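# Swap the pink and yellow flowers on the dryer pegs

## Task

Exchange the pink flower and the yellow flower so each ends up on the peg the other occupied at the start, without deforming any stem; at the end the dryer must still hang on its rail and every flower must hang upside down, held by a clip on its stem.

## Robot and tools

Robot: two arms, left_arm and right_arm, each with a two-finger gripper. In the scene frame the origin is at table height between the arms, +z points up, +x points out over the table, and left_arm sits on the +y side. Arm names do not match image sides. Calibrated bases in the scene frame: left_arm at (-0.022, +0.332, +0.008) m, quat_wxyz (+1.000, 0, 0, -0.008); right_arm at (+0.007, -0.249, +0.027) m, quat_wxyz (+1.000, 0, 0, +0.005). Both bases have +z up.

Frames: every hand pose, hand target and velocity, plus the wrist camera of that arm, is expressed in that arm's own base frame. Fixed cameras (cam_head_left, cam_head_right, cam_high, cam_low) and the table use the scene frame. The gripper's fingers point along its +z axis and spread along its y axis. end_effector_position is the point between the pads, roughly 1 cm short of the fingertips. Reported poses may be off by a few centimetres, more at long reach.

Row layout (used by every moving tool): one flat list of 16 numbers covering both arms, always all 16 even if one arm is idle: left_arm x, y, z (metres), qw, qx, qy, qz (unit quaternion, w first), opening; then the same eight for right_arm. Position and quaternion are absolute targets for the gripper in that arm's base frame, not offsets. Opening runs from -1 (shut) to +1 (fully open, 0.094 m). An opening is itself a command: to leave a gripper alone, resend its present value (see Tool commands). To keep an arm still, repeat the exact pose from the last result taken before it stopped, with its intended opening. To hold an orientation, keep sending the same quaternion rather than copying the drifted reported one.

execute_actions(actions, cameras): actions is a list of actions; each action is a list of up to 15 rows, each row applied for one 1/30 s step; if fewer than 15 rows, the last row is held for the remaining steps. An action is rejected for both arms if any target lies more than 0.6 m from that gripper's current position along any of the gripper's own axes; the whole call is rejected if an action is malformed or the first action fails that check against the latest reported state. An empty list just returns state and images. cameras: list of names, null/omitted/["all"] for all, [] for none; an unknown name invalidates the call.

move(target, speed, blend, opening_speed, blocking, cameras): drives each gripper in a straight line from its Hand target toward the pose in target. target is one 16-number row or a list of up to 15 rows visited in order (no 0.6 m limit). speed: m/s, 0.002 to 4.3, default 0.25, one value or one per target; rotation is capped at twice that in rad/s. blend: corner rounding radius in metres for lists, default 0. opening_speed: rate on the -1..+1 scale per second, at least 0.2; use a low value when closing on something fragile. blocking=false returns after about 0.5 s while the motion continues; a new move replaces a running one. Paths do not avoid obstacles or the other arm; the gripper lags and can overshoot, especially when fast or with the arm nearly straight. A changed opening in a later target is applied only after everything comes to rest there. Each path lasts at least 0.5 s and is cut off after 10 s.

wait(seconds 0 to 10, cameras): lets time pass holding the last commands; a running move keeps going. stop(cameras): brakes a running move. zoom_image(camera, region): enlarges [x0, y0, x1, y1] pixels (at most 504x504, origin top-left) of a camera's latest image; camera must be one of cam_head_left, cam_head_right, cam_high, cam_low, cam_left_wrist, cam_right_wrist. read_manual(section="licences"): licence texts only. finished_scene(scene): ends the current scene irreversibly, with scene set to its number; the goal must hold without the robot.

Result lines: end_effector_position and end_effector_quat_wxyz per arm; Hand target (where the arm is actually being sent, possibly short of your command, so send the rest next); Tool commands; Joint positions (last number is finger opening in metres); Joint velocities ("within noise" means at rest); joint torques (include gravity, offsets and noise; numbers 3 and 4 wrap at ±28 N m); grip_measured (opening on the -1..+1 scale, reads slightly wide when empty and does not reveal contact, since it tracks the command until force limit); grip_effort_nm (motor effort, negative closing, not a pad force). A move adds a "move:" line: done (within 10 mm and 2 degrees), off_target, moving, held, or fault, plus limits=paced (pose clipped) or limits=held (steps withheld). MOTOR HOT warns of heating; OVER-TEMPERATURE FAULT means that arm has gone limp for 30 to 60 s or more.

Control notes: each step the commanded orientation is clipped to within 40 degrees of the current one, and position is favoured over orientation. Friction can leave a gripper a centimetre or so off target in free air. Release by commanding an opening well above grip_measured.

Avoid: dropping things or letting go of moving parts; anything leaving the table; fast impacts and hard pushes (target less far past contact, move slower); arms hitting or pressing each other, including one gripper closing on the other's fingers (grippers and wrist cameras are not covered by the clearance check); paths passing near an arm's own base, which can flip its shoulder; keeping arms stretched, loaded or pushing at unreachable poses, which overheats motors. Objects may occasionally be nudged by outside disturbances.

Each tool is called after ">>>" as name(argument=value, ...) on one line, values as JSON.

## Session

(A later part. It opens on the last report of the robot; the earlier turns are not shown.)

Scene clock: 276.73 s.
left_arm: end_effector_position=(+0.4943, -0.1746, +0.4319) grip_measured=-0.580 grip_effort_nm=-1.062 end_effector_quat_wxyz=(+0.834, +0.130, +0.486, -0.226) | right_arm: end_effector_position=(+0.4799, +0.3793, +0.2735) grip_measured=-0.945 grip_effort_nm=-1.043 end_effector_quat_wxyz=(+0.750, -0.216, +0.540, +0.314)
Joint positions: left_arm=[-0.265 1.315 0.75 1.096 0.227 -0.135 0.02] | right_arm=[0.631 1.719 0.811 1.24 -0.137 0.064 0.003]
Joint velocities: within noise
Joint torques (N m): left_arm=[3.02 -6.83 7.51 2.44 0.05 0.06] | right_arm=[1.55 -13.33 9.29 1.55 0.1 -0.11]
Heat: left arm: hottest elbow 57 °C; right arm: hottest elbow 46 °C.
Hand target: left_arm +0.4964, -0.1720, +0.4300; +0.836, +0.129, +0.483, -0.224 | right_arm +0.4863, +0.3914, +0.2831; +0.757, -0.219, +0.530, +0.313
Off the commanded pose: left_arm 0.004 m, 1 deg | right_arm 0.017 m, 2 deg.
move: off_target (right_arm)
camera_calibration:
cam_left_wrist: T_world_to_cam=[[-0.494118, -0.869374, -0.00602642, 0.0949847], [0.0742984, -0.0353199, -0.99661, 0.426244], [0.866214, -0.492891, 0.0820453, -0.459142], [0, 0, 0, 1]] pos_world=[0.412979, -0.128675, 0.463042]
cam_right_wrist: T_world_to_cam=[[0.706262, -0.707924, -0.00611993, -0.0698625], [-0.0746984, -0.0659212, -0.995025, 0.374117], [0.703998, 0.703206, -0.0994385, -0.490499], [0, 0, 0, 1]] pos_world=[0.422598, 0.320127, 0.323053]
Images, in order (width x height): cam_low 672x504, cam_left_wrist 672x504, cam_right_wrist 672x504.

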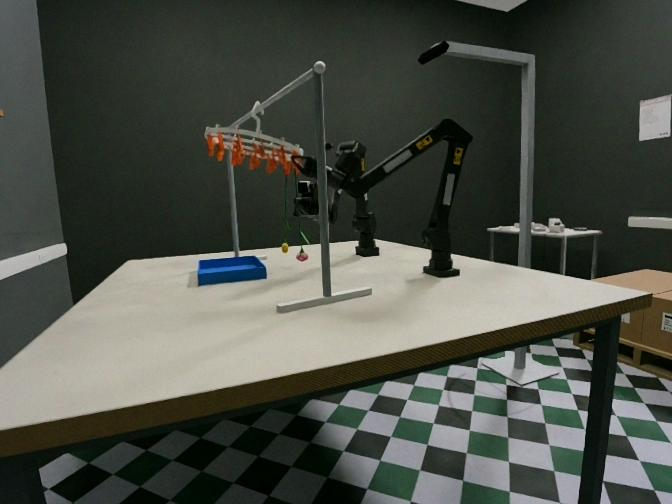

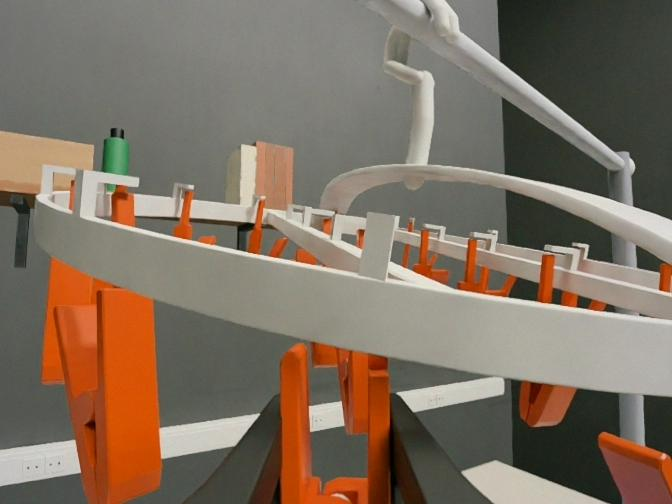

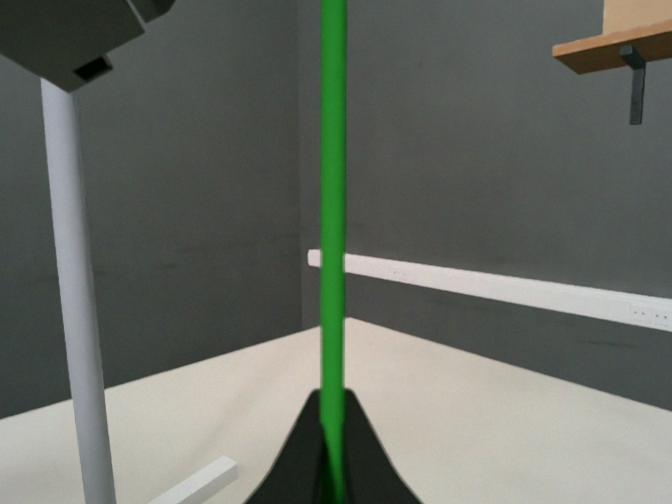

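>>> move(target=[0.4965,-0.172,0.430,0.8365,0.1294,0.4830,-0.2241,-0.8,0.484,0.388,0.23,0.757,-0.2195,0.53,0.3135,-0.97], speed=0.05, cameras=["cam_left_wrist","cam_right_wrist","cam_low"])

>>> zoom_image(camera="cam_low", region=[260, 120, 350, 210])

Scene clock: 280.93 s.
left_arm: end_effector_position=(+0.4943, -0.1746, +0.4319) grip_measured=-0.580 grip_effort_nm=-1.067 end_effector_quat_wxyz=(+0.834, +0.130, +0.486, -0.226) | right_arm: end_effector_position=(+0.4839, +0.3823, +0.2279) grip_measured=-0.945 grip_effort_nm=-1.033 end_effector_quat_wxyz=(+0.751, -0.215, +0.540, +0.314)
Joint positions: left_arm=[-0.265 1.315 0.75 1.096 0.227 -0.135 0.02] | right_arm=[0.631 1.846 0.811 1.369 -0.137 0.064 0.003]
Joint velocities: within noise
Joint torques (N m): left_arm=[3.08 -6.89 7.51 2.43 0.05 0.06] | right_arm=[1.2 -14.51 6.28 2.59 0 -0.11]
Heat: left arm: hottest elbow 56 °C; right arm: hottest elbow 46 °C.
Hand target: left_arm +0.4964, -0.1720, +0.4300; +0.836, +0.129, +0.483, -0.224 | right_arm +0.4839, +0.3879, +0.2301; +0.757, -0.219, +0.530, +0.313
Off the commanded pose: left_arm 0.004 m, 1 deg | right_arm 0.006 m, 1 deg.
move: done
camera_calibration:
cam_left_wrist: T_world_to_cam=[[-0.494118, -0.869374, -0.00602642, 0.0949847], [0.0742984, -0.0353199, -0.99661, 0.426244], [0.866214, -0.492891, 0.0820453, -0.459142], [0, 0, 0, 1]] pos_world=[0.412979, -0.128675, 0.463042]
cam_right_wrist: T_world_to_cam=[[0.706242, -0.707946, -0.00583275, -0.0709074], [-0.0731549, -0.0647793, -0.995215, 0.328153], [0.70418, 0.703289, -0.0975396, -0.500459], [0, 0, 0, 1]] pos_world=[0.426497, 0.323026, 0.277355]
Images, in order (width x height): cam_low 672x504, cam_left_wrist 672x504, cam_right_wrist 672x504.

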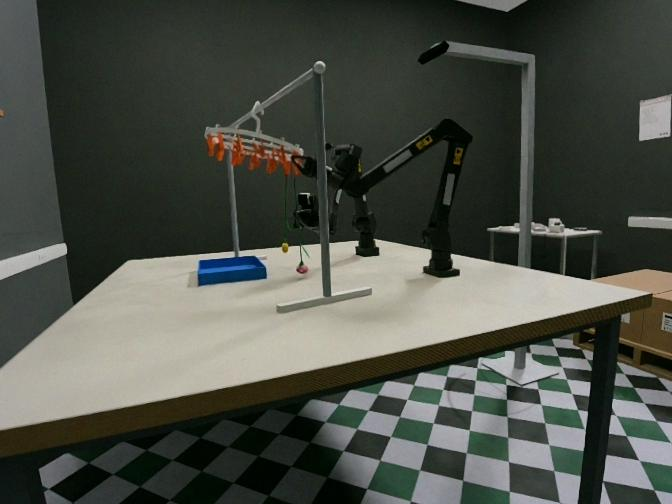

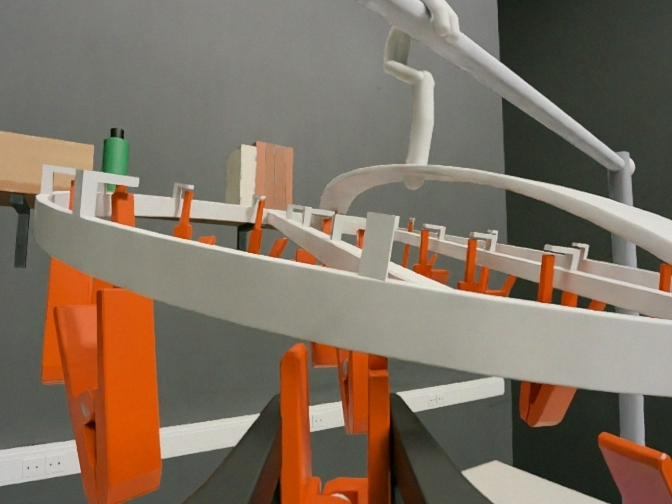

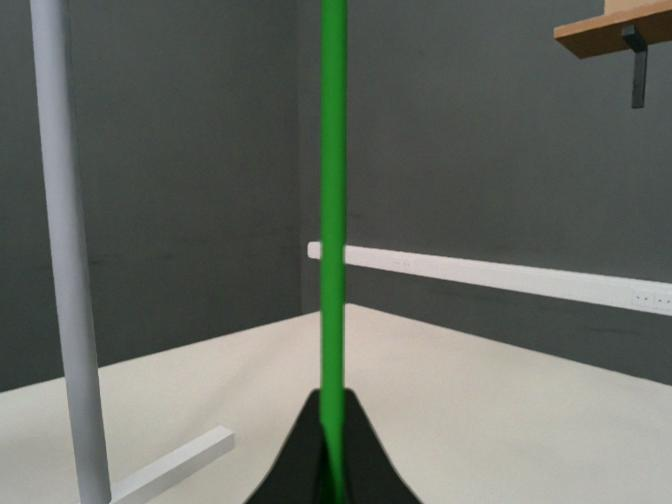

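Scaled by 5.600 from the camera's 672x504 image, which has a finer 960x720 frame.

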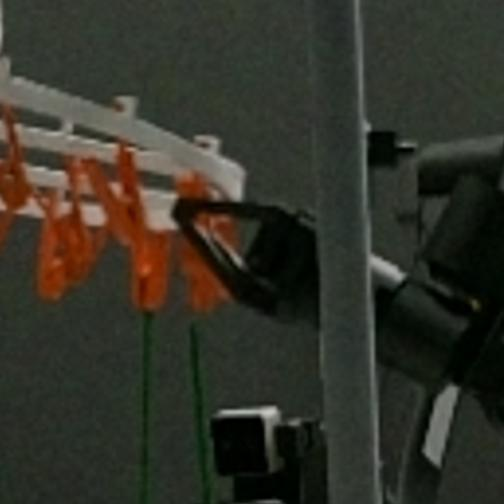

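>>> move(target=[0.4965,-0.172,0.430,0.8365,0.1294,0.4830,-0.2241,-0.8,0.40,0.30,0.24,0.757,-0.2195,0.53,0.3135,-0.97], speed=0.12, cameras=["cam_right_wrist"])

>>> move(target=[0.4965,-0.172,0.430,0.8365,0.1294,0.4830,-0.2241,0.1,0.40,0.30,0.24,0.757,-0.2195,0.53,0.3135,-0.97], speed=0.03, opening_speed=0.3, cameras=["cam_left_wrist","cam_low"])

Scene clock: 285.57 s.
left_arm: end_effector_position=(+0.4943, -0.1746, +0.4319) grip_measured=-0.580 grip_effort_nm=-1.062 end_effector_quat_wxyz=(+0.834, +0.130, +0.486, -0.226) | right_arm: end_effector_position=(+0.4011, +0.3063, +0.2349) grip_measured=-0.945 grip_effort_nm=-1.038 end_effector_quat_wxyz=(+0.752, -0.225, +0.535, +0.313)
Joint positions: left_arm=[-0.265 1.315 0.75 1.096 0.227 -0.135 0.02] | right_arm=[0.588 1.647 0.497 1.488 -0.192 0.064 0.003]
Joint velocities: within noise
Joint torques (N m): left_arm=[3.08 -6.83 7.53 2.44 0.05 0.06] | right_arm=[-0.38 -11.4 3.81 2.5 -0.03 0.1]
Heat: left arm: hottest elbow 56 °C; right arm: hottest elbow 46 °C.
Hand target: left_arm +0.4964, -0.1720, +0.4300; +0.836, +0.129, +0.483, -0.224 | right_arm +0.4000, +0.3000, +0.2399; +0.757, -0.219, +0.530, +0.313
Off the commanded pose: left_arm 0.004 m, 1 deg | right_arm 0.008 m, 1 deg.
move: done
camera_calibration:
cam_right_wrist: T_world_to_cam=[[0.712364, -0.701693, 0.0128396, -0.0748574], [-0.0584707, -0.0775714, -0.995271, 0.322197], [0.69937, 0.708244, -0.0962876, -0.387966], [0, 0, 0, 1]] pos_world=[0.343497, 0.247241, 0.284278]
Images, in order (width x height): cam_right_wrist 672x504.

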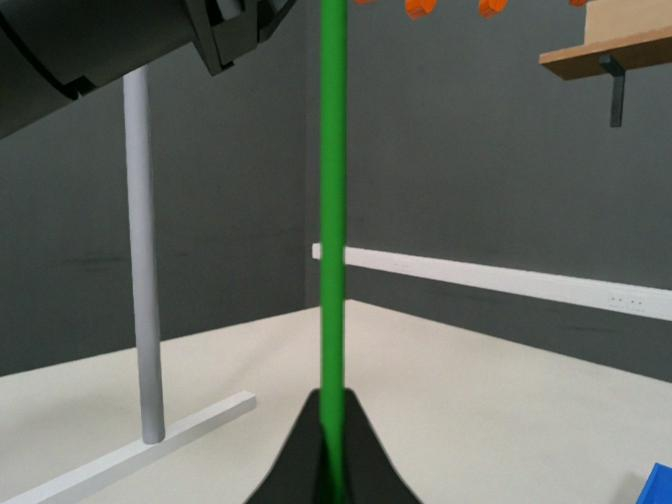

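Scene clock: 288.87 s.
left_arm: end_effector_position=(+0.4943, -0.1746, +0.4319) grip_measured=+0.097 grip_effort_nm=0.051 end_effector_quat_wxyz=(+0.834, +0.130, +0.486, -0.226) | right_arm: end_effector_position=(+0.4010, +0.3064, +0.2349) grip_measured=-0.945 grip_effort_nm=-1.038 end_effector_quat_wxyz=(+0.752, -0.225, +0.535, +0.313)
Joint positions: left_arm=[-0.265 1.315 0.75 1.096 0.227 -0.135 0.052] | right_arm=[0.588 1.647 0.497 1.488 -0.192 0.064 0.003]
Joint velocities: within noise
Joint torques (N m): left_arm=[3.08 -6.83 7.51 2.44 0.05 0.06] | right_arm=[-0.26 -11.46 3.84 2.5 -0.04 0.1]
Heat: left arm: hottest elbow 55 °C; right arm: hottest elbow 45 °C.
Hand target: left_arm +0.4964, -0.1720, +0.4300; +0.836, +0.129, +0.483, -0.224 | right_arm +0.4001, +0.3001, +0.2400; +0.757, -0.220, +0.530, +0.313
Off the commanded pose: left_arm 0.004 m, 1 deg | right_arm 0.008 m, 1 deg.
move: done
camera_calibration:
cam_left_wrist: T_world_to_cam=[[-0.494118, -0.869374, -0.00602642, 0.0949847], [0.0742984, -0.0353199, -0.99661, 0.426244], [0.866214, -0.492891, 0.0820453, -0.459142], [0, 0, 0, 1]] pos_world=[0.412979, -0.128675, 0.463042]
Images, in order (width x height): cam_low 672x504, cam_left_wrist 672x504.

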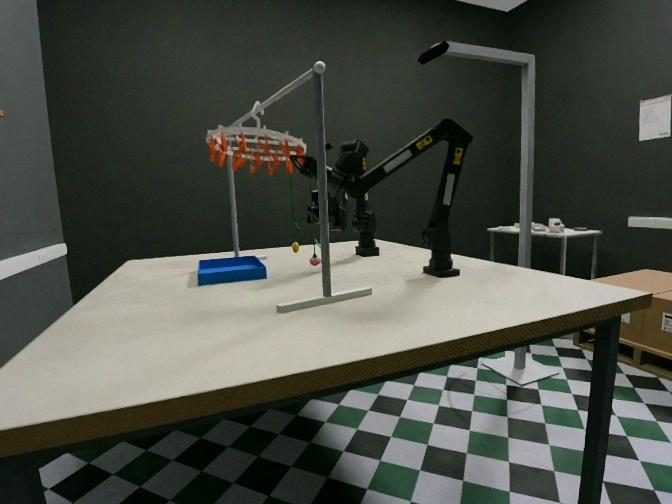

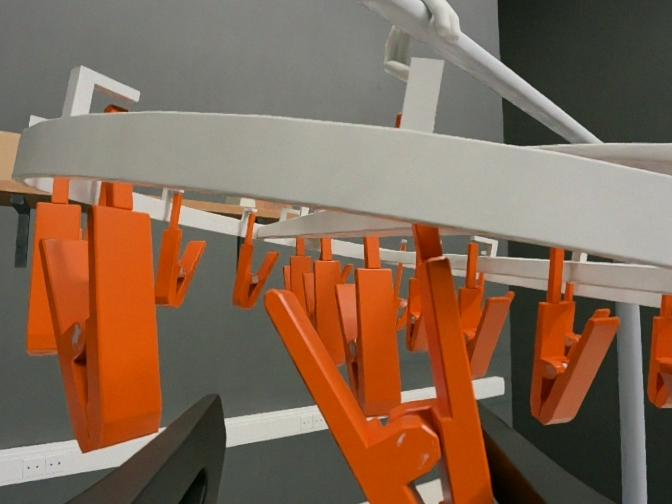

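>>> move(target=[[0.4965,-0.172,0.430,0.8365,0.1294,0.4830,-0.2241,0.25,0.40,0.30,0.24,0.757,-0.2195,0.53,0.3135,-0.97],[0.42,-0.131,0.405,0.8365,0.1294,0.4830,-0.2241,0.25,0.40,0.30,0.24,0.757,-0.2195,0.53,0.3135,-0.97]], speed=0.05, opening_speed=0.3, cameras=["cam_left_wrist","cam_low"])

Scene clock: 295.07 s.
left_arm: end_effector_position=(+0.4249, -0.1371, +0.3952) grip_measured=+0.248 grip_effort_nm=0.056 end_effector_quat_wxyz=(+0.828, +0.133, +0.496, -0.224) | right_arm: end_effector_position=(+0.4010, +0.3064, +0.2349) grip_measured=-0.945 grip_effort_nm=-1.028 end_effector_quat_wxyz=(+0.752, -0.225, +0.535, +0.313)
Joint positions: left_arm=[-0.203 1.145 0.513 1.147 0.284 -0.16 0.059] | right_arm=[0.588 1.647 0.497 1.488 -0.192 0.064 0.003]
Joint velocities: within noise
Joint torques (N m): left_arm=[3.49 -6.12 7.24 2.45 0.09 -0.09] | right_arm=[-0.26 -11.34 3.82 2.45 -0.04 0.11]
Heat: left arm: hottest elbow 55 °C; right arm: hottest elbow 45 °C.
Hand target: left_arm +0.4200, -0.1311, +0.4050; +0.837, +0.130, +0.483, -0.224 | right_arm +0.4001, +0.3001, +0.2399; +0.757, -0.220, +0.530, +0.313
Off the commanded pose: left_arm 0.013 m, 2 deg | right_arm 0.008 m, 1 deg.
move: off_target (left_arm)
camera_calibration:
cam_left_wrist: T_world_to_cam=[[-0.49401, -0.869427, -0.00709533, 0.0934146], [0.0536952, -0.0223626, -0.998307, 0.407321], [0.867797, -0.493555, 0.0577314, -0.368731], [0, 0, 0, 1]] pos_world=[0.34426, -0.0916629, 0.428582]
Images, in order (width x height): cam_low 672x504, cam_left_wrist 672x504.

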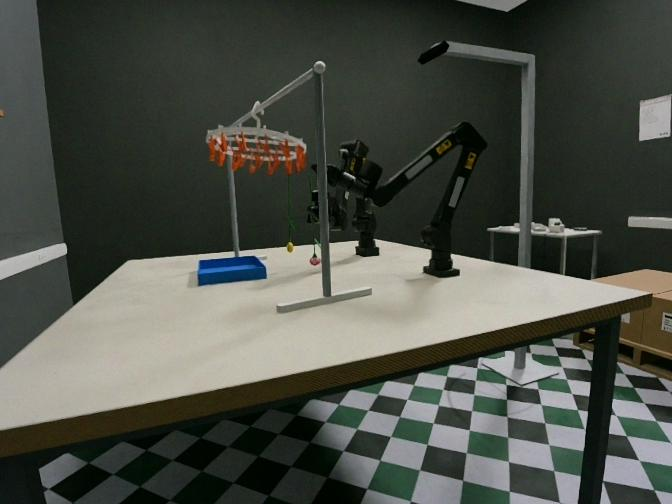

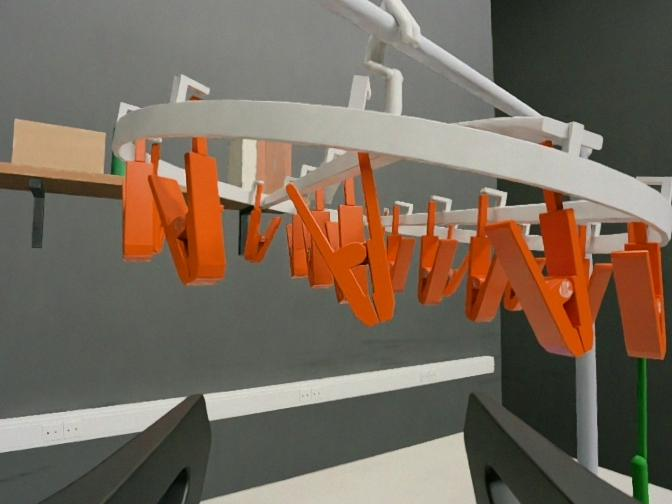

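>>> move(target=[[0.38,-0.12,0.36,0.757,0.2195,0.53,-0.3135,0.25,0.34,0.26,0.25,0.5649,-0.1422,0.8067,0.0996,-0.97],[0.36,-0.12,0.34,0.757,0.2195,0.53,-0.3135,0.3,0.29,0.25,0.20,0.3827,0,0.9239,0,-0.97],[0.36,-0.12,0.34,0.757,0.2195,0.53,-0.3135,0.3,0.28,0.245,0.09,0.2061,0.1277,0.9697,-0.0271,-0.97]], speed=0.14, blend=0.02)

Scene clock: 313.37 s.
left_arm: end_effector_position=(+0.3633, -0.1239, +0.3318) grip_measured=+0.298 grip_effort_nm=0.051 end_effector_quat_wxyz=(+0.748, +0.219, +0.540, -0.317) | right_arm: end_effector_position=(+0.2648, +0.2310, +0.0749) grip_measured=-0.945 grip_effort_nm=-1.033 end_effector_quat_wxyz=(+0.198, +0.112, +0.973, -0.043)
Joint positions: left_arm=[-0.033 1.039 0.341 1.131 0.705 -0.307 0.061] | right_arm=[0.903 1.315 0.738 -0.85 0.384 1.103 0.003]
Joint velocities: within noise
Joint torques (N m): left_arm=[3.37 -4.25 6.89 2.47 -0.06 -0.05] | right_arm=[-0.32 -7.12 10.7 0.21 0.23 0.18]
Heat: left arm: hottest elbow 55 °C; right arm: hottest elbow 45 °C.
Hand target: left_arm +0.3600, -0.1201, +0.3398; +0.757, +0.219, +0.530, -0.313 | right_arm +0.2794, +0.2443, +0.0903; +0.206, +0.127, +0.970, -0.027
Off the commanded pose: left_arm 0.010 m, 2 deg | right_arm 0.026 m, 3 deg.
move: off_target (right_arm); blend cut to 0 m at target 2
camera_calibration:
cam_left_wrist: T_world_to_cam=[[-0.704577, -0.709618, 0.0036715, 0.166727], [-0.0797131, 0.0740037, -0.994067, 0.406746], [0.705136, -0.70069, -0.108707, -0.216478], [0, 0, 0, 1]] pos_world=[0.302541, -0.0634722, 0.380188]
cam_right_wrist: T_world_to_cam=[[-0.224151, -0.973858, 0.0368293, 0.280464], [-0.974102, 0.225039, 0.021982, 0.245477], [-0.0296954, -0.0309482, -0.99908, 0.176699], [0, 0, 0, 1]] pos_world=[0.307233, 0.223359, 0.160811]

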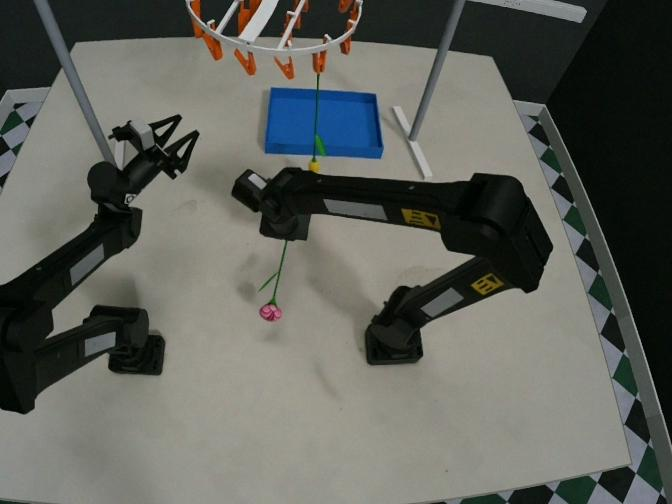

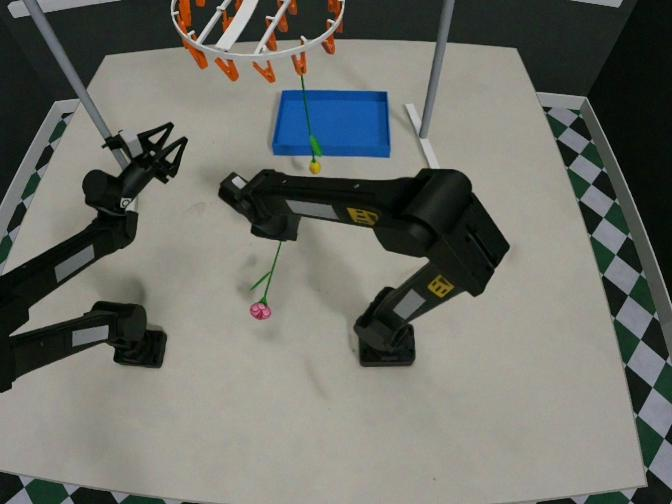

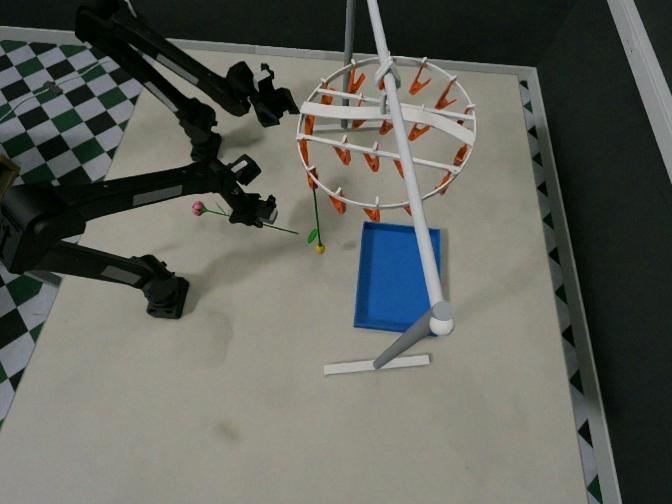

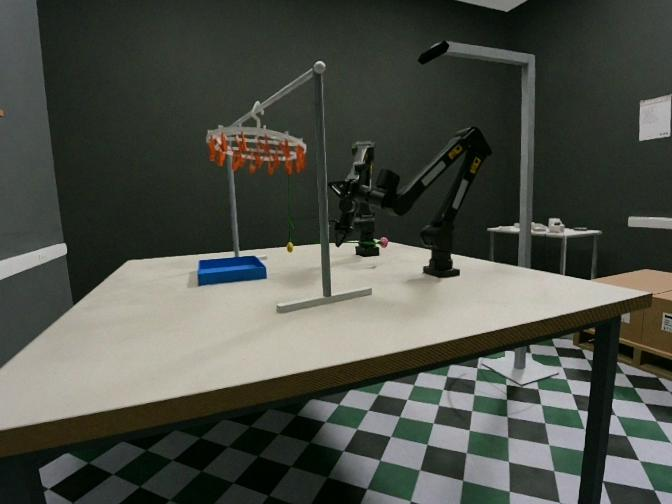

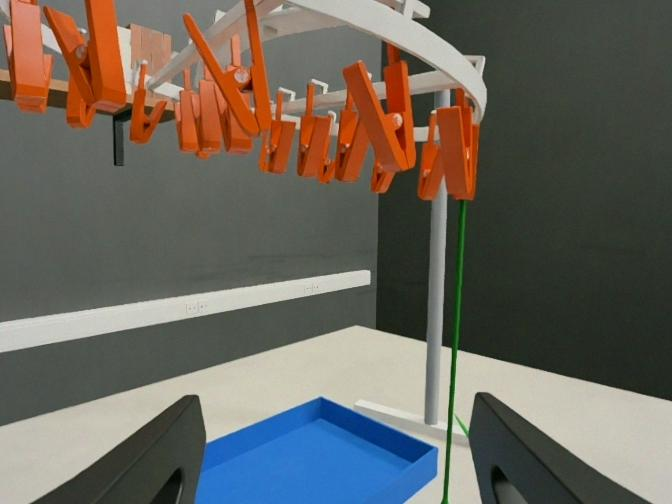

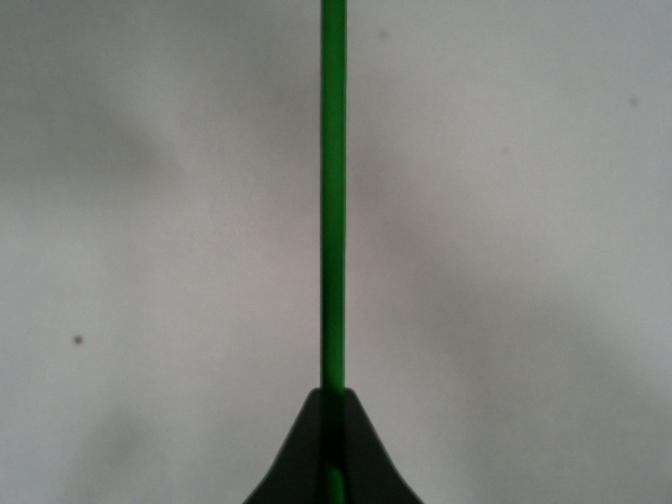

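>>> move(target=[0.36,-0.12,0.34,0.757,0.2195,0.53,-0.3135,0.3,0.28,0.245,0.012,0.2061,0.1277,0.9697,-0.0271,-0.97], speed=0.06, cameras=["cam_low","cam_head_left"])

>>> zoom_image(camera="cam_low", region=[280, 190, 420, 290])

Scene clock: 317.20 s.
left_arm: end_effector_position=(+0.3633, -0.1239, +0.3318) grip_measured=+0.298 grip_effort_nm=0.051 end_effector_quat_wxyz=(+0.748, +0.219, +0.540, -0.317) | right_arm: end_effector_position=(+0.2792, +0.2493, +0.0181) grip_measured=-0.945 grip_effort_nm=-1.033 end_effector_quat_wxyz=(+0.209, +0.116, +0.971, -0.025)
Joint positions: left_arm=[-0.033 1.039 0.341 1.131 0.705 -0.307 0.061] | right_arm=[0.903 1.472 0.7 -0.613 0.384 1.105 0.003]
Joint velocities: within noise
Joint torques (N m): left_arm=[3.31 -4.19 6.9 2.45 -0.06 -0.05] | right_arm=[-0.15 -8.35 5.33 1.09 0.23 0.18]
Heat: left arm: hottest elbow 54 °C; right arm: hottest elbow 45 °C.
Hand target: left_arm +0.3600, -0.1201, +0.3398; +0.757, +0.219, +0.530, -0.313 | right_arm +0.2798, +0.2449, +0.0121; +0.206, +0.127, +0.970, -0.027
Off the commanded pose: left_arm 0.010 m, 2 deg | right_arm 0.007 m, 1 deg.
move: done
Images, in order (width x height): cam_head_left 672x504, cam_low 672x504.

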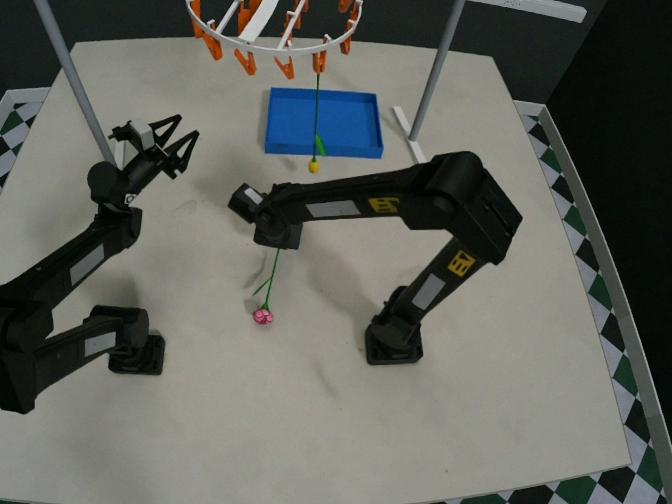

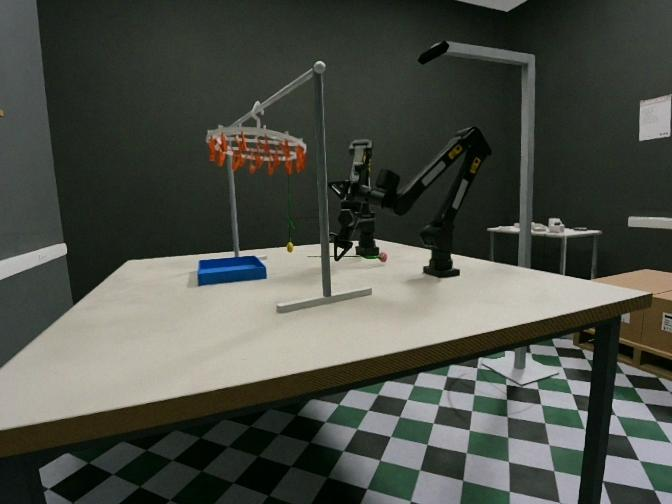

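Scaled by 3.600 from the camera's 672x504 image, which has a finer 960x720 frame.

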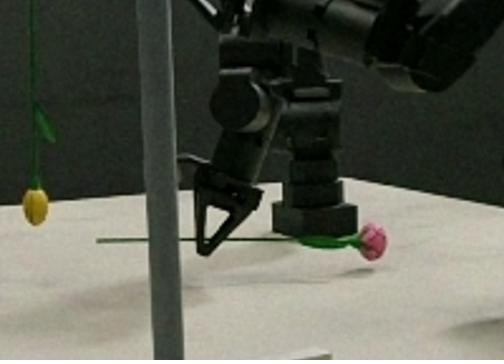

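>>> move(target=[0.36,-0.12,0.34,0.757,0.2195,0.53,-0.3135,0.3,0.28,0.245,-0.005,0.2061,0.1277,0.9697,-0.0271,-0.97], speed=0.04, cameras=["cam_low"])

>>> zoom_image(camera="cam_low", region=[280, 190, 420, 290])

Scene clock: 321.33 s.
left_arm: end_effector_position=(+0.3633, -0.1239, +0.3318) grip_measured=+0.298 grip_effort_nm=0.051 end_effector_quat_wxyz=(+0.748, +0.219, +0.540, -0.317) | right_arm: end_effector_position=(+0.2795, +0.2498, +0.0014) grip_measured=-0.945 grip_effort_nm=-1.038 end_effector_quat_wxyz=(+0.209, +0.117, +0.971, -0.025)
Joint positions: left_arm=[-0.033 1.039 0.341 1.131 0.705 -0.307 0.061] | right_arm=[0.903 1.514 0.684 -0.555 0.383 1.106 0.003]
Joint velocities: within noise
Joint torques (N m): left_arm=[3.37 -4.19 6.9 2.47 -0.06 -0.04] | right_arm=[-0.26 -8.7 5 1.18 0.24 0.18]
Heat: left arm: hottest elbow 54 °C; right arm: hottest elbow 45 °C.
Hand target: left_arm +0.3600, -0.1201, +0.3398; +0.757, +0.219, +0.530, -0.313 | right_arm +0.2797, +0.2449, -0.0050; +0.206, +0.128, +0.970, -0.027
Off the commanded pose: left_arm 0.010 m, 2 deg | right_arm 0.008 m, 1 deg.
move: done
Images, in order (width x height): cam_low 672x504.

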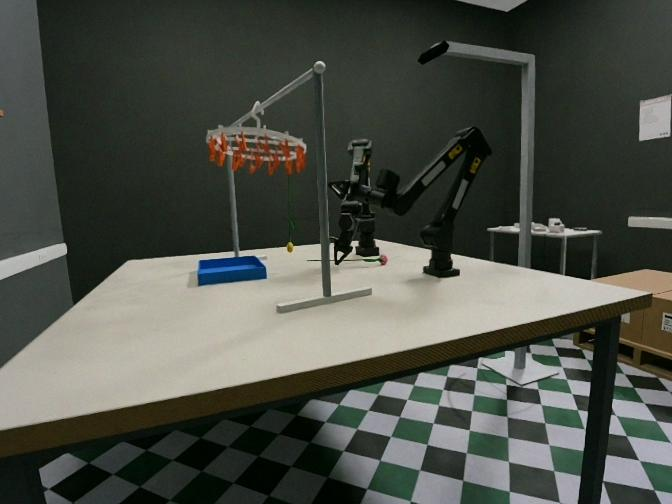

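Scaled by 3.600 from the camera's 672x504 image, which has a finer 960x720 frame.

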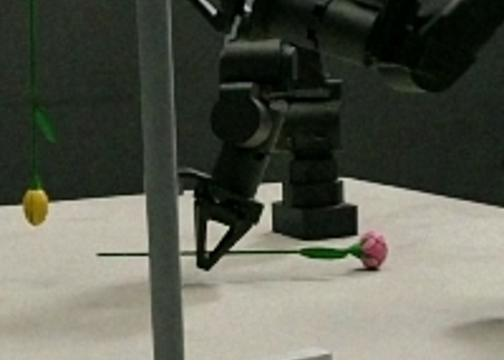

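>>> move(target=[[0.36,-0.12,0.34,0.757,0.2195,0.53,-0.3135,0.3,0.28,0.245,-0.011,0.2061,0.1277,0.9697,-0.0271,-0.97],[0.36,-0.12,0.34,0.757,0.2195,0.53,-0.3135,0.3,0.28,0.245,-0.011,0.2061,0.1277,0.9697,-0.0271,-0.6],[0.36,-0.12,0.34,0.757,0.2195,0.53,-0.3135,0.3,0.28,0.245,-0.011,0.2061,0.1277,0.9697,-0.0271,-0.1]], speed=0.03, opening_speed=0.4, cameras=["cam_low","cam_right_wrist"])

>>> zoom_image(camera="cam_low", region=[280, 190, 420, 290])

Scene clock: 329.40 s.
left_arm: end_effector_position=(+0.3633, -0.1239, +0.3320) grip_measured=+0.298 grip_effort_nm=0.056 end_effector_quat_wxyz=(+0.748, +0.219, +0.540, -0.317) | right_arm: end_effector_position=(+0.2800, +0.2505, -0.0040) grip_measured=-0.102 grip_effort_nm=0.076 end_effector_quat_wxyz=(+0.210, +0.117, +0.970, -0.023)
Joint positions: left_arm=[-0.033 1.039 0.341 1.131 0.705 -0.307 0.061] | right_arm=[0.903 1.528 0.68 -0.533 0.383 1.106 0.042]
Joint velocities: within noise
Joint torques (N m): left_arm=[3.37 -4.19 6.89 2.45 -0.06 -0.04] | right_arm=[-0.26 -8.82 4.89 1.11 0.25 0.19]
Heat: left arm: hottest elbow 54 °C; right arm: hottest elbow 44 °C.
Hand target: left_arm +0.3600, -0.1201, +0.3399; +0.757, +0.220, +0.530, -0.313 | right_arm +0.2798, +0.2450, -0.0109; +0.206, +0.128, +0.970, -0.027
Off the commanded pose: left_arm 0.009 m, 2 deg | right_arm 0.009 m, 1 deg.
move: done
camera_calibration:
cam_right_wrist: T_world_to_cam=[[-0.22655, -0.973984, -0.0054543, 0.306307], [-0.973998, 0.226534, 0.00328023, 0.257181], [-0.00195931, 0.00605561, -0.99998, 0.0819412], [0, 0, 0, 1]] pos_world=[0.320048, 0.239582, 0.0827666]
Images, in order (width x height): cam_low 672x504, cam_right_wrist 672x504.

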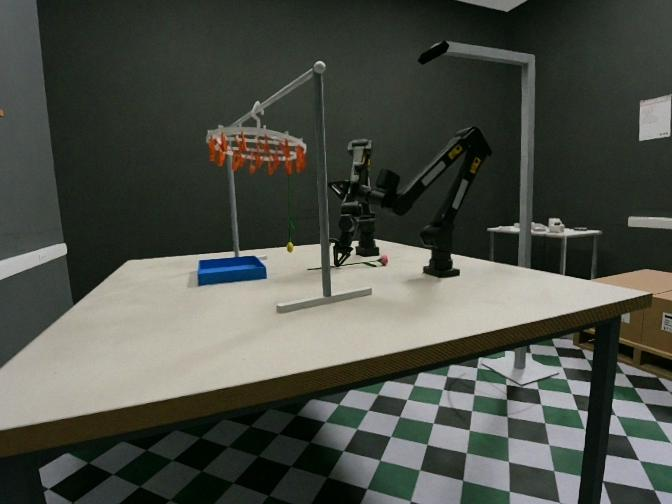

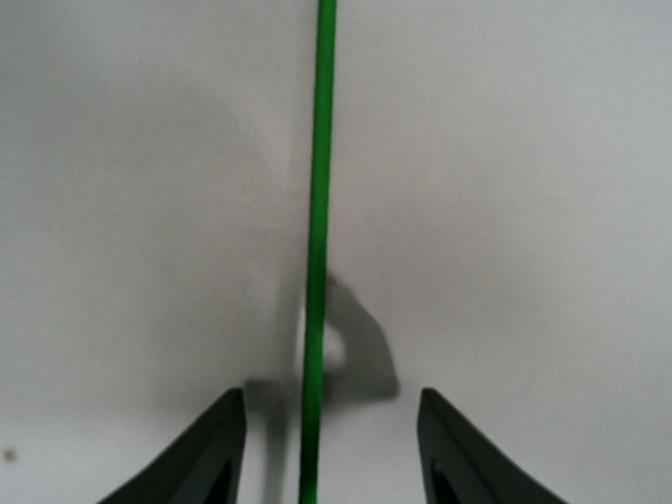

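Scaled by 3.600 from the camera's 672x504 image, which has a finer 960x720 frame.

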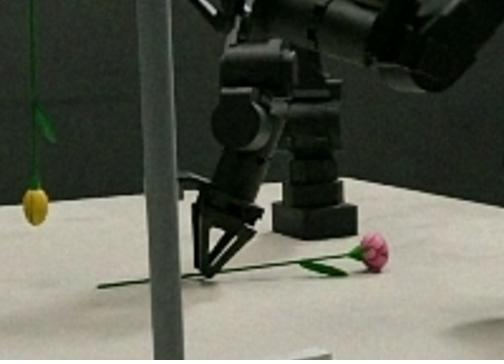

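>>> move(target=[[0.36,-0.12,0.34,0.757,0.2195,0.53,-0.3135,0.3,0.275,0.245,0.10,0.2061,0.1277,0.9697,-0.0271,0.0],[0.36,-0.12,0.34,0.757,0.2195,0.53,-0.3135,0.3,0.28,0.17,0.24,0.5649,-0.1422,0.8067,0.0996,0.1],[0.36,-0.12,0.34,0.757,0.2195,0.53,-0.3135,0.3,0.35,0.09,0.37,0.8365,-0.1294,0.4830,0.2241,0.1]], speed=0.15)

Scene clock: 342.07 s.
left_arm: end_effector_position=(+0.3633, -0.1239, +0.3320) grip_measured=+0.298 grip_effort_nm=0.056 end_effector_quat_wxyz=(+0.748, +0.219, +0.540, -0.317) | right_arm: end_effector_position=(+0.3460, +0.0930, +0.3578) grip_measured=+0.099 grip_effort_nm=0.076 end_effector_quat_wxyz=(+0.830, -0.133, +0.494, +0.222)
Joint positions: left_arm=[-0.033 1.039 0.341 1.131 0.705 -0.307 0.061] | right_arm=[0.083 0.941 0.267 1.213 -0.385 0.221 0.052]
Joint velocities: within noise
Joint torques (N m): left_arm=[3.31 -4.25 6.9 2.47 -0.06 -0.04] | right_arm=[-0.26 -0.56 8.91 2.24 0.04 0.18]
Heat: left arm: hottest elbow 53 °C; right arm: hottest elbow 44 °C.
Hand target: left_arm +0.3600, -0.1201, +0.3399; +0.757, +0.220, +0.530, -0.313 | right_arm +0.3497, +0.0900, +0.3697; +0.836, -0.130, +0.483, +0.224
Off the commanded pose: left_arm 0.009 m, 2 deg | right_arm 0.013 m, 2 deg.
move: off_target (right_arm)
camera_calibration:
cam_left_wrist: T_world_to_cam=[[-0.704548, -0.709648, 0.00338438, 0.166754], [-0.0792984, 0.0739876, -0.994101, 0.406723], [0.705211, -0.700661, -0.108402, -0.216534], [0, 0, 0, 1]] pos_world=[0.302441, -0.0634723, 0.380287]
cam_right_wrist: T_world_to_cam=[[0.500758, -0.865521, 0.0107501, -0.0976991], [0.0636833, 0.0244533, -0.997671, 0.373874], [0.863241, 0.500276, 0.0673644, -0.282419], [0, 0, 0, 1]] pos_world=[0.26891, 0.0475846, 0.393078]

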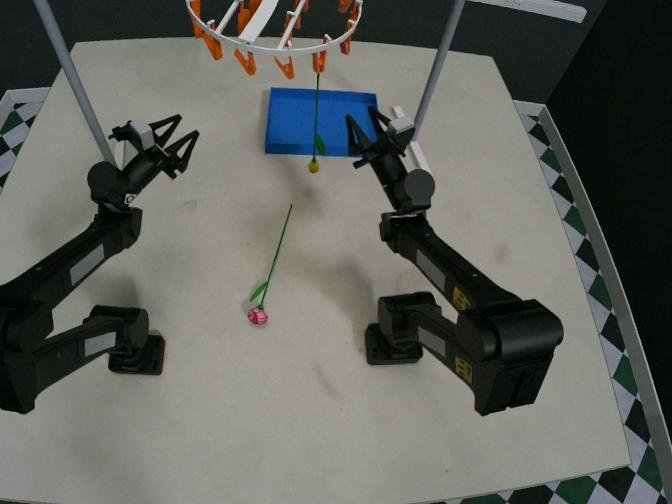

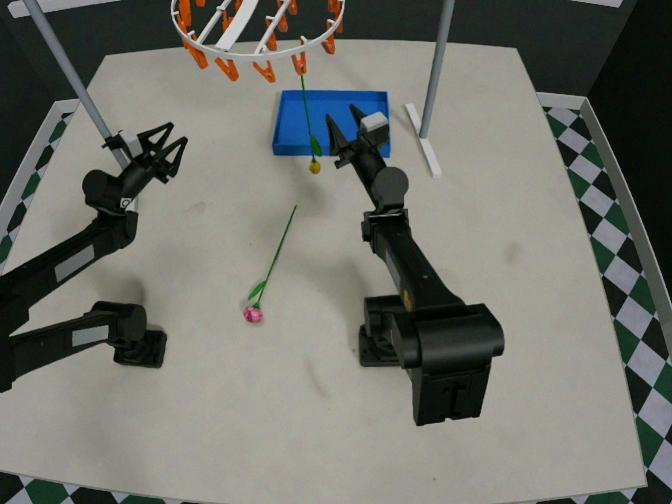

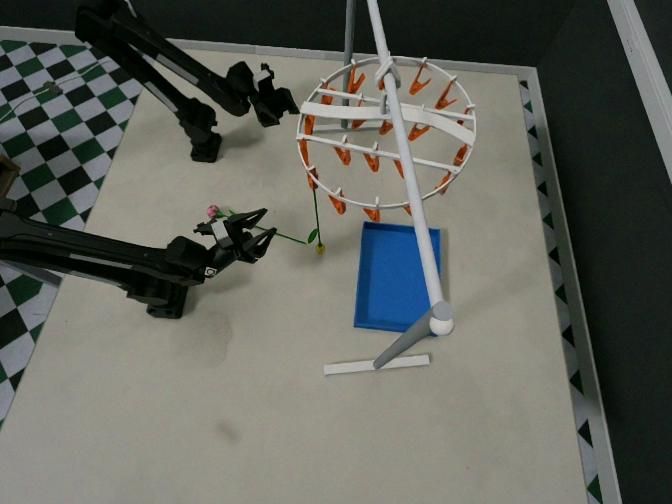

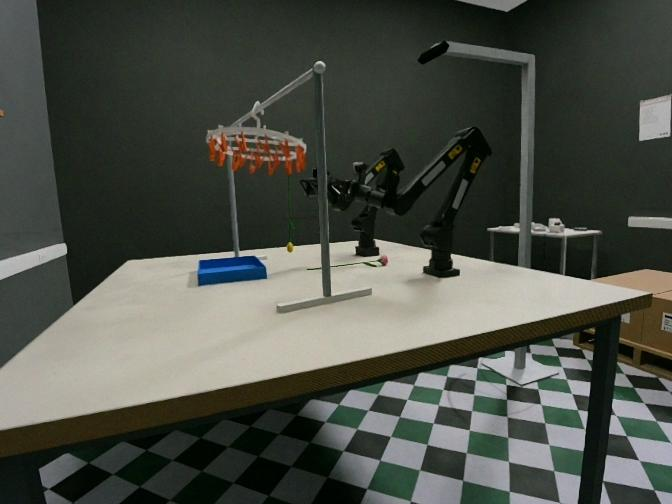

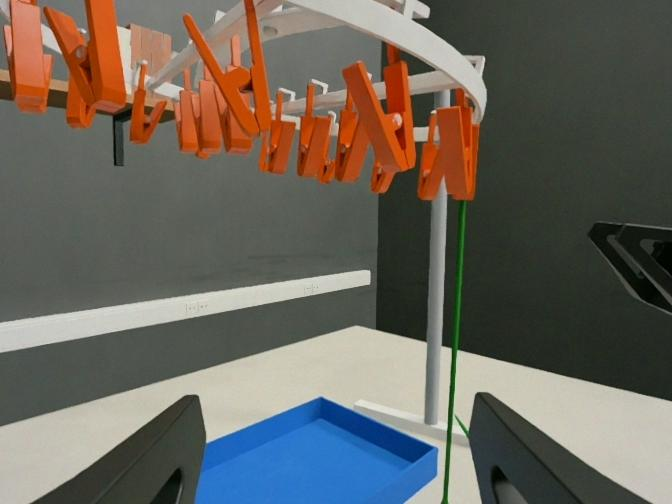

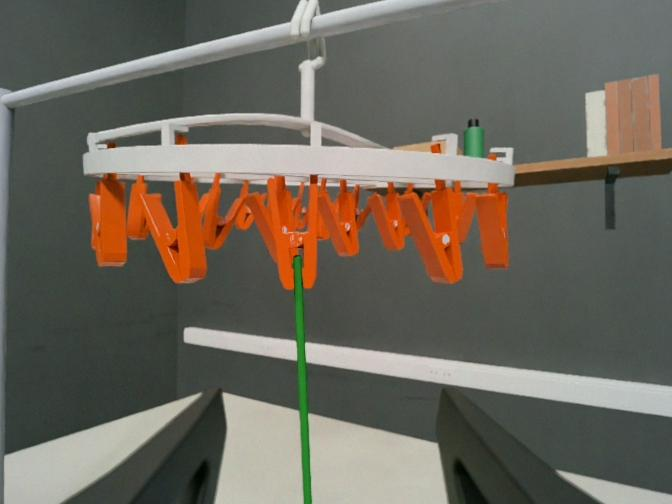

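>>> move(target=[0.36,-0.12,0.34,0.757,0.2195,0.53,-0.3135,0.3,0.403,0.148,0.438,0.8365,-0.1294,0.4830,0.2241,0.1], speed=0.1, cameras=["cam_left_wrist","cam_right_wrist"])

Scene clock: 351.60 s.
left_arm: end_effector_position=(+0.3633, -0.1239, +0.3320) grip_measured=+0.298 grip_effort_nm=0.046 end_effector_quat_wxyz=(+0.748, +0.219, +0.540, -0.317) | right_arm: end_effector_position=(+0.3957, +0.1418, +0.4130) grip_measured=+0.099 grip_effort_nm=0.066 end_effector_quat_wxyz=(+0.826, -0.124, +0.500, +0.227)
Joint positions: left_arm=[-0.033 1.039 0.341 1.131 0.705 -0.307 0.061] | right_arm=[0.253 1.001 0.483 1.02 -0.227 0.149 0.052]
Joint velocities: within noise
Joint torques (N m): left_arm=[3.31 -4.25 6.9 2.47 -0.06 -0.04] | right_arm=[1.26 -2.78 12.01 1.28 0.15 -0.13]
Heat: left arm: hottest elbow 53 °C; right arm: hottest elbow 44 °C.
Hand target: left_arm +0.3600, -0.1201, +0.3399; +0.757, +0.220, +0.530, -0.313 | right_arm +0.4014, +0.1474, +0.4375; +0.837, -0.129, +0.483, +0.224
Off the commanded pose: left_arm 0.009 m, 2 deg | right_arm 0.027 m, 2 deg.
move: off_target (right_arm)
camera_calibration:
cam_left_wrist: T_world_to_cam=[[-0.704548, -0.709648, 0.00338438, 0.166754], [-0.0792984, 0.0739876, -0.994101, 0.406723], [0.705211, -0.700661, -0.108402, -0.216534], [0, 0, 0, 1]] pos_world=[0.302441, -0.0634723, 0.380287]
cam_right_wrist: T_world_to_cam=[[0.500012, -0.865924, -0.0127664, -0.0709077], [0.0450479, 0.040728, -0.998154, 0.429828], [0.864846, 0.498514, 0.0593725, -0.350611], [0, 0, 0, 1]] pos_world=[0.319316, 0.0958777, 0.448946]
Images, in order (width x height): cam_left_wrist 672x504, cam_right_wrist 672x504.

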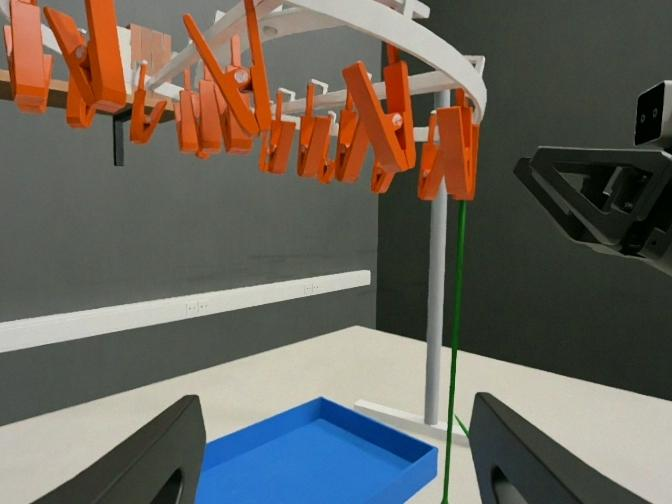

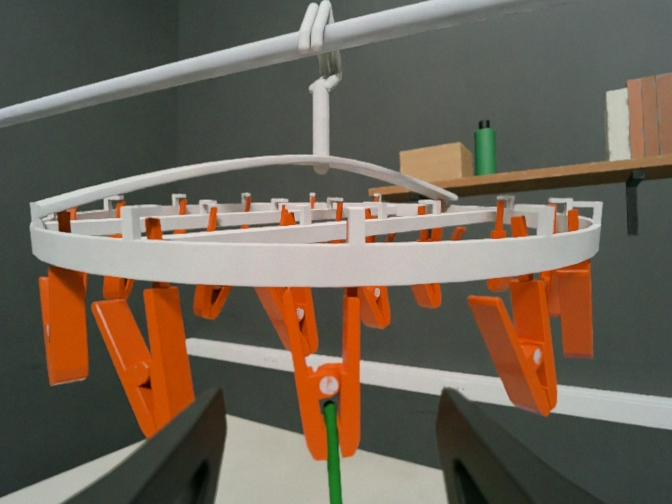

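>>> move(target=[0.36,-0.12,0.34,0.757,0.2195,0.53,-0.3135,0.3,0.4285,0.166,0.452,0.8365,-0.1294,0.4830,0.2241,0.1], speed=0.06, cameras=["cam_left_wrist","cam_right_wrist"])

Scene clock: 357.57 s.
left_arm: end_effector_position=(+0.3633, -0.1239, +0.3320) grip_measured=+0.298 grip_effort_nm=0.051 end_effector_quat_wxyz=(+0.748, +0.219, +0.540, -0.317) | right_arm: end_effector_position=(+0.4211, +0.1591, +0.4271) grip_measured=+0.099 grip_effort_nm=0.071 end_effector_quat_wxyz=(+0.826, -0.124, +0.500, +0.227)
Joint positions: left_arm=[-0.033 1.039 0.341 1.131 0.705 -0.307 0.061] | right_arm=[0.288 1.074 0.57 1.003 -0.197 0.131 0.052]
Joint velocities: within noise
Joint torques (N m): left_arm=[3.37 -4.19 6.9 2.47 -0.06 -0.04] | right_arm=[1.49 -4.13 12.1 1.28 0.14 -0.12]
Heat: left arm: hottest elbow 53 °C; right arm: hottest elbow 45 °C.
Hand target: left_arm +0.3600, -0.1201, +0.3399; +0.757, +0.220, +0.530, -0.313 | right_arm +0.4269, +0.1653, +0.4515; +0.837, -0.129, +0.483, +0.224
Off the commanded pose: left_arm 0.009 m, 2 deg | right_arm 0.027 m, 2 deg.
move: off_target (right_arm)
camera_calibration:
cam_left_wrist: T_world_to_cam=[[-0.704548, -0.709648, 0.00338438, 0.166754], [-0.0792984, 0.0739876, -0.994101, 0.406723], [0.705211, -0.700661, -0.108402, -0.216534], [0, 0, 0, 1]] pos_world=[0.302441, -0.0634723, 0.380287]
cam_right_wrist: T_world_to_cam=[[0.499887, -0.866013, -0.0116065, -0.0688813], [0.0457077, 0.0397614, -0.998163, 0.441945], [0.864884, 0.498439, 0.0594597, -0.381998], [0, 0, 0, 1]] pos_world=[0.344616, 0.113178, 0.463047]
Images, in order (width x height): cam_left_wrist 672x504, cam_right_wrist 672x504.

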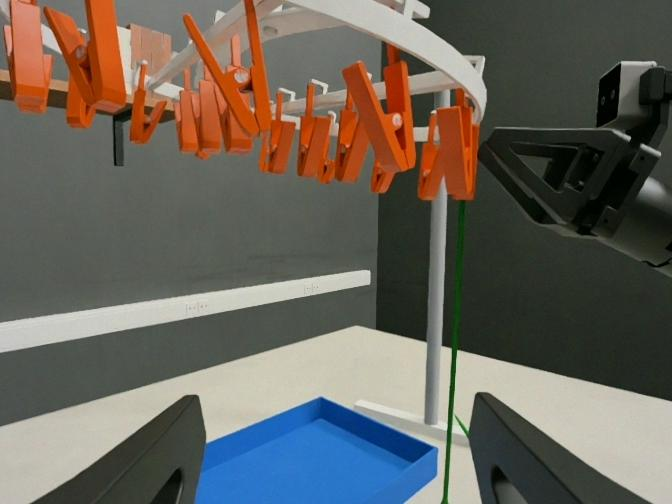

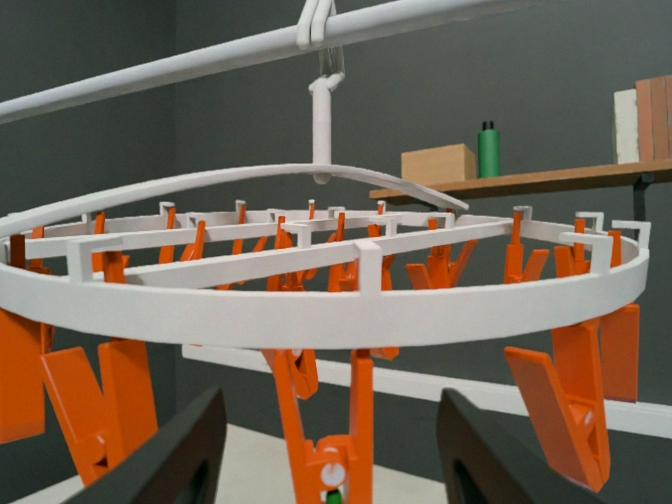

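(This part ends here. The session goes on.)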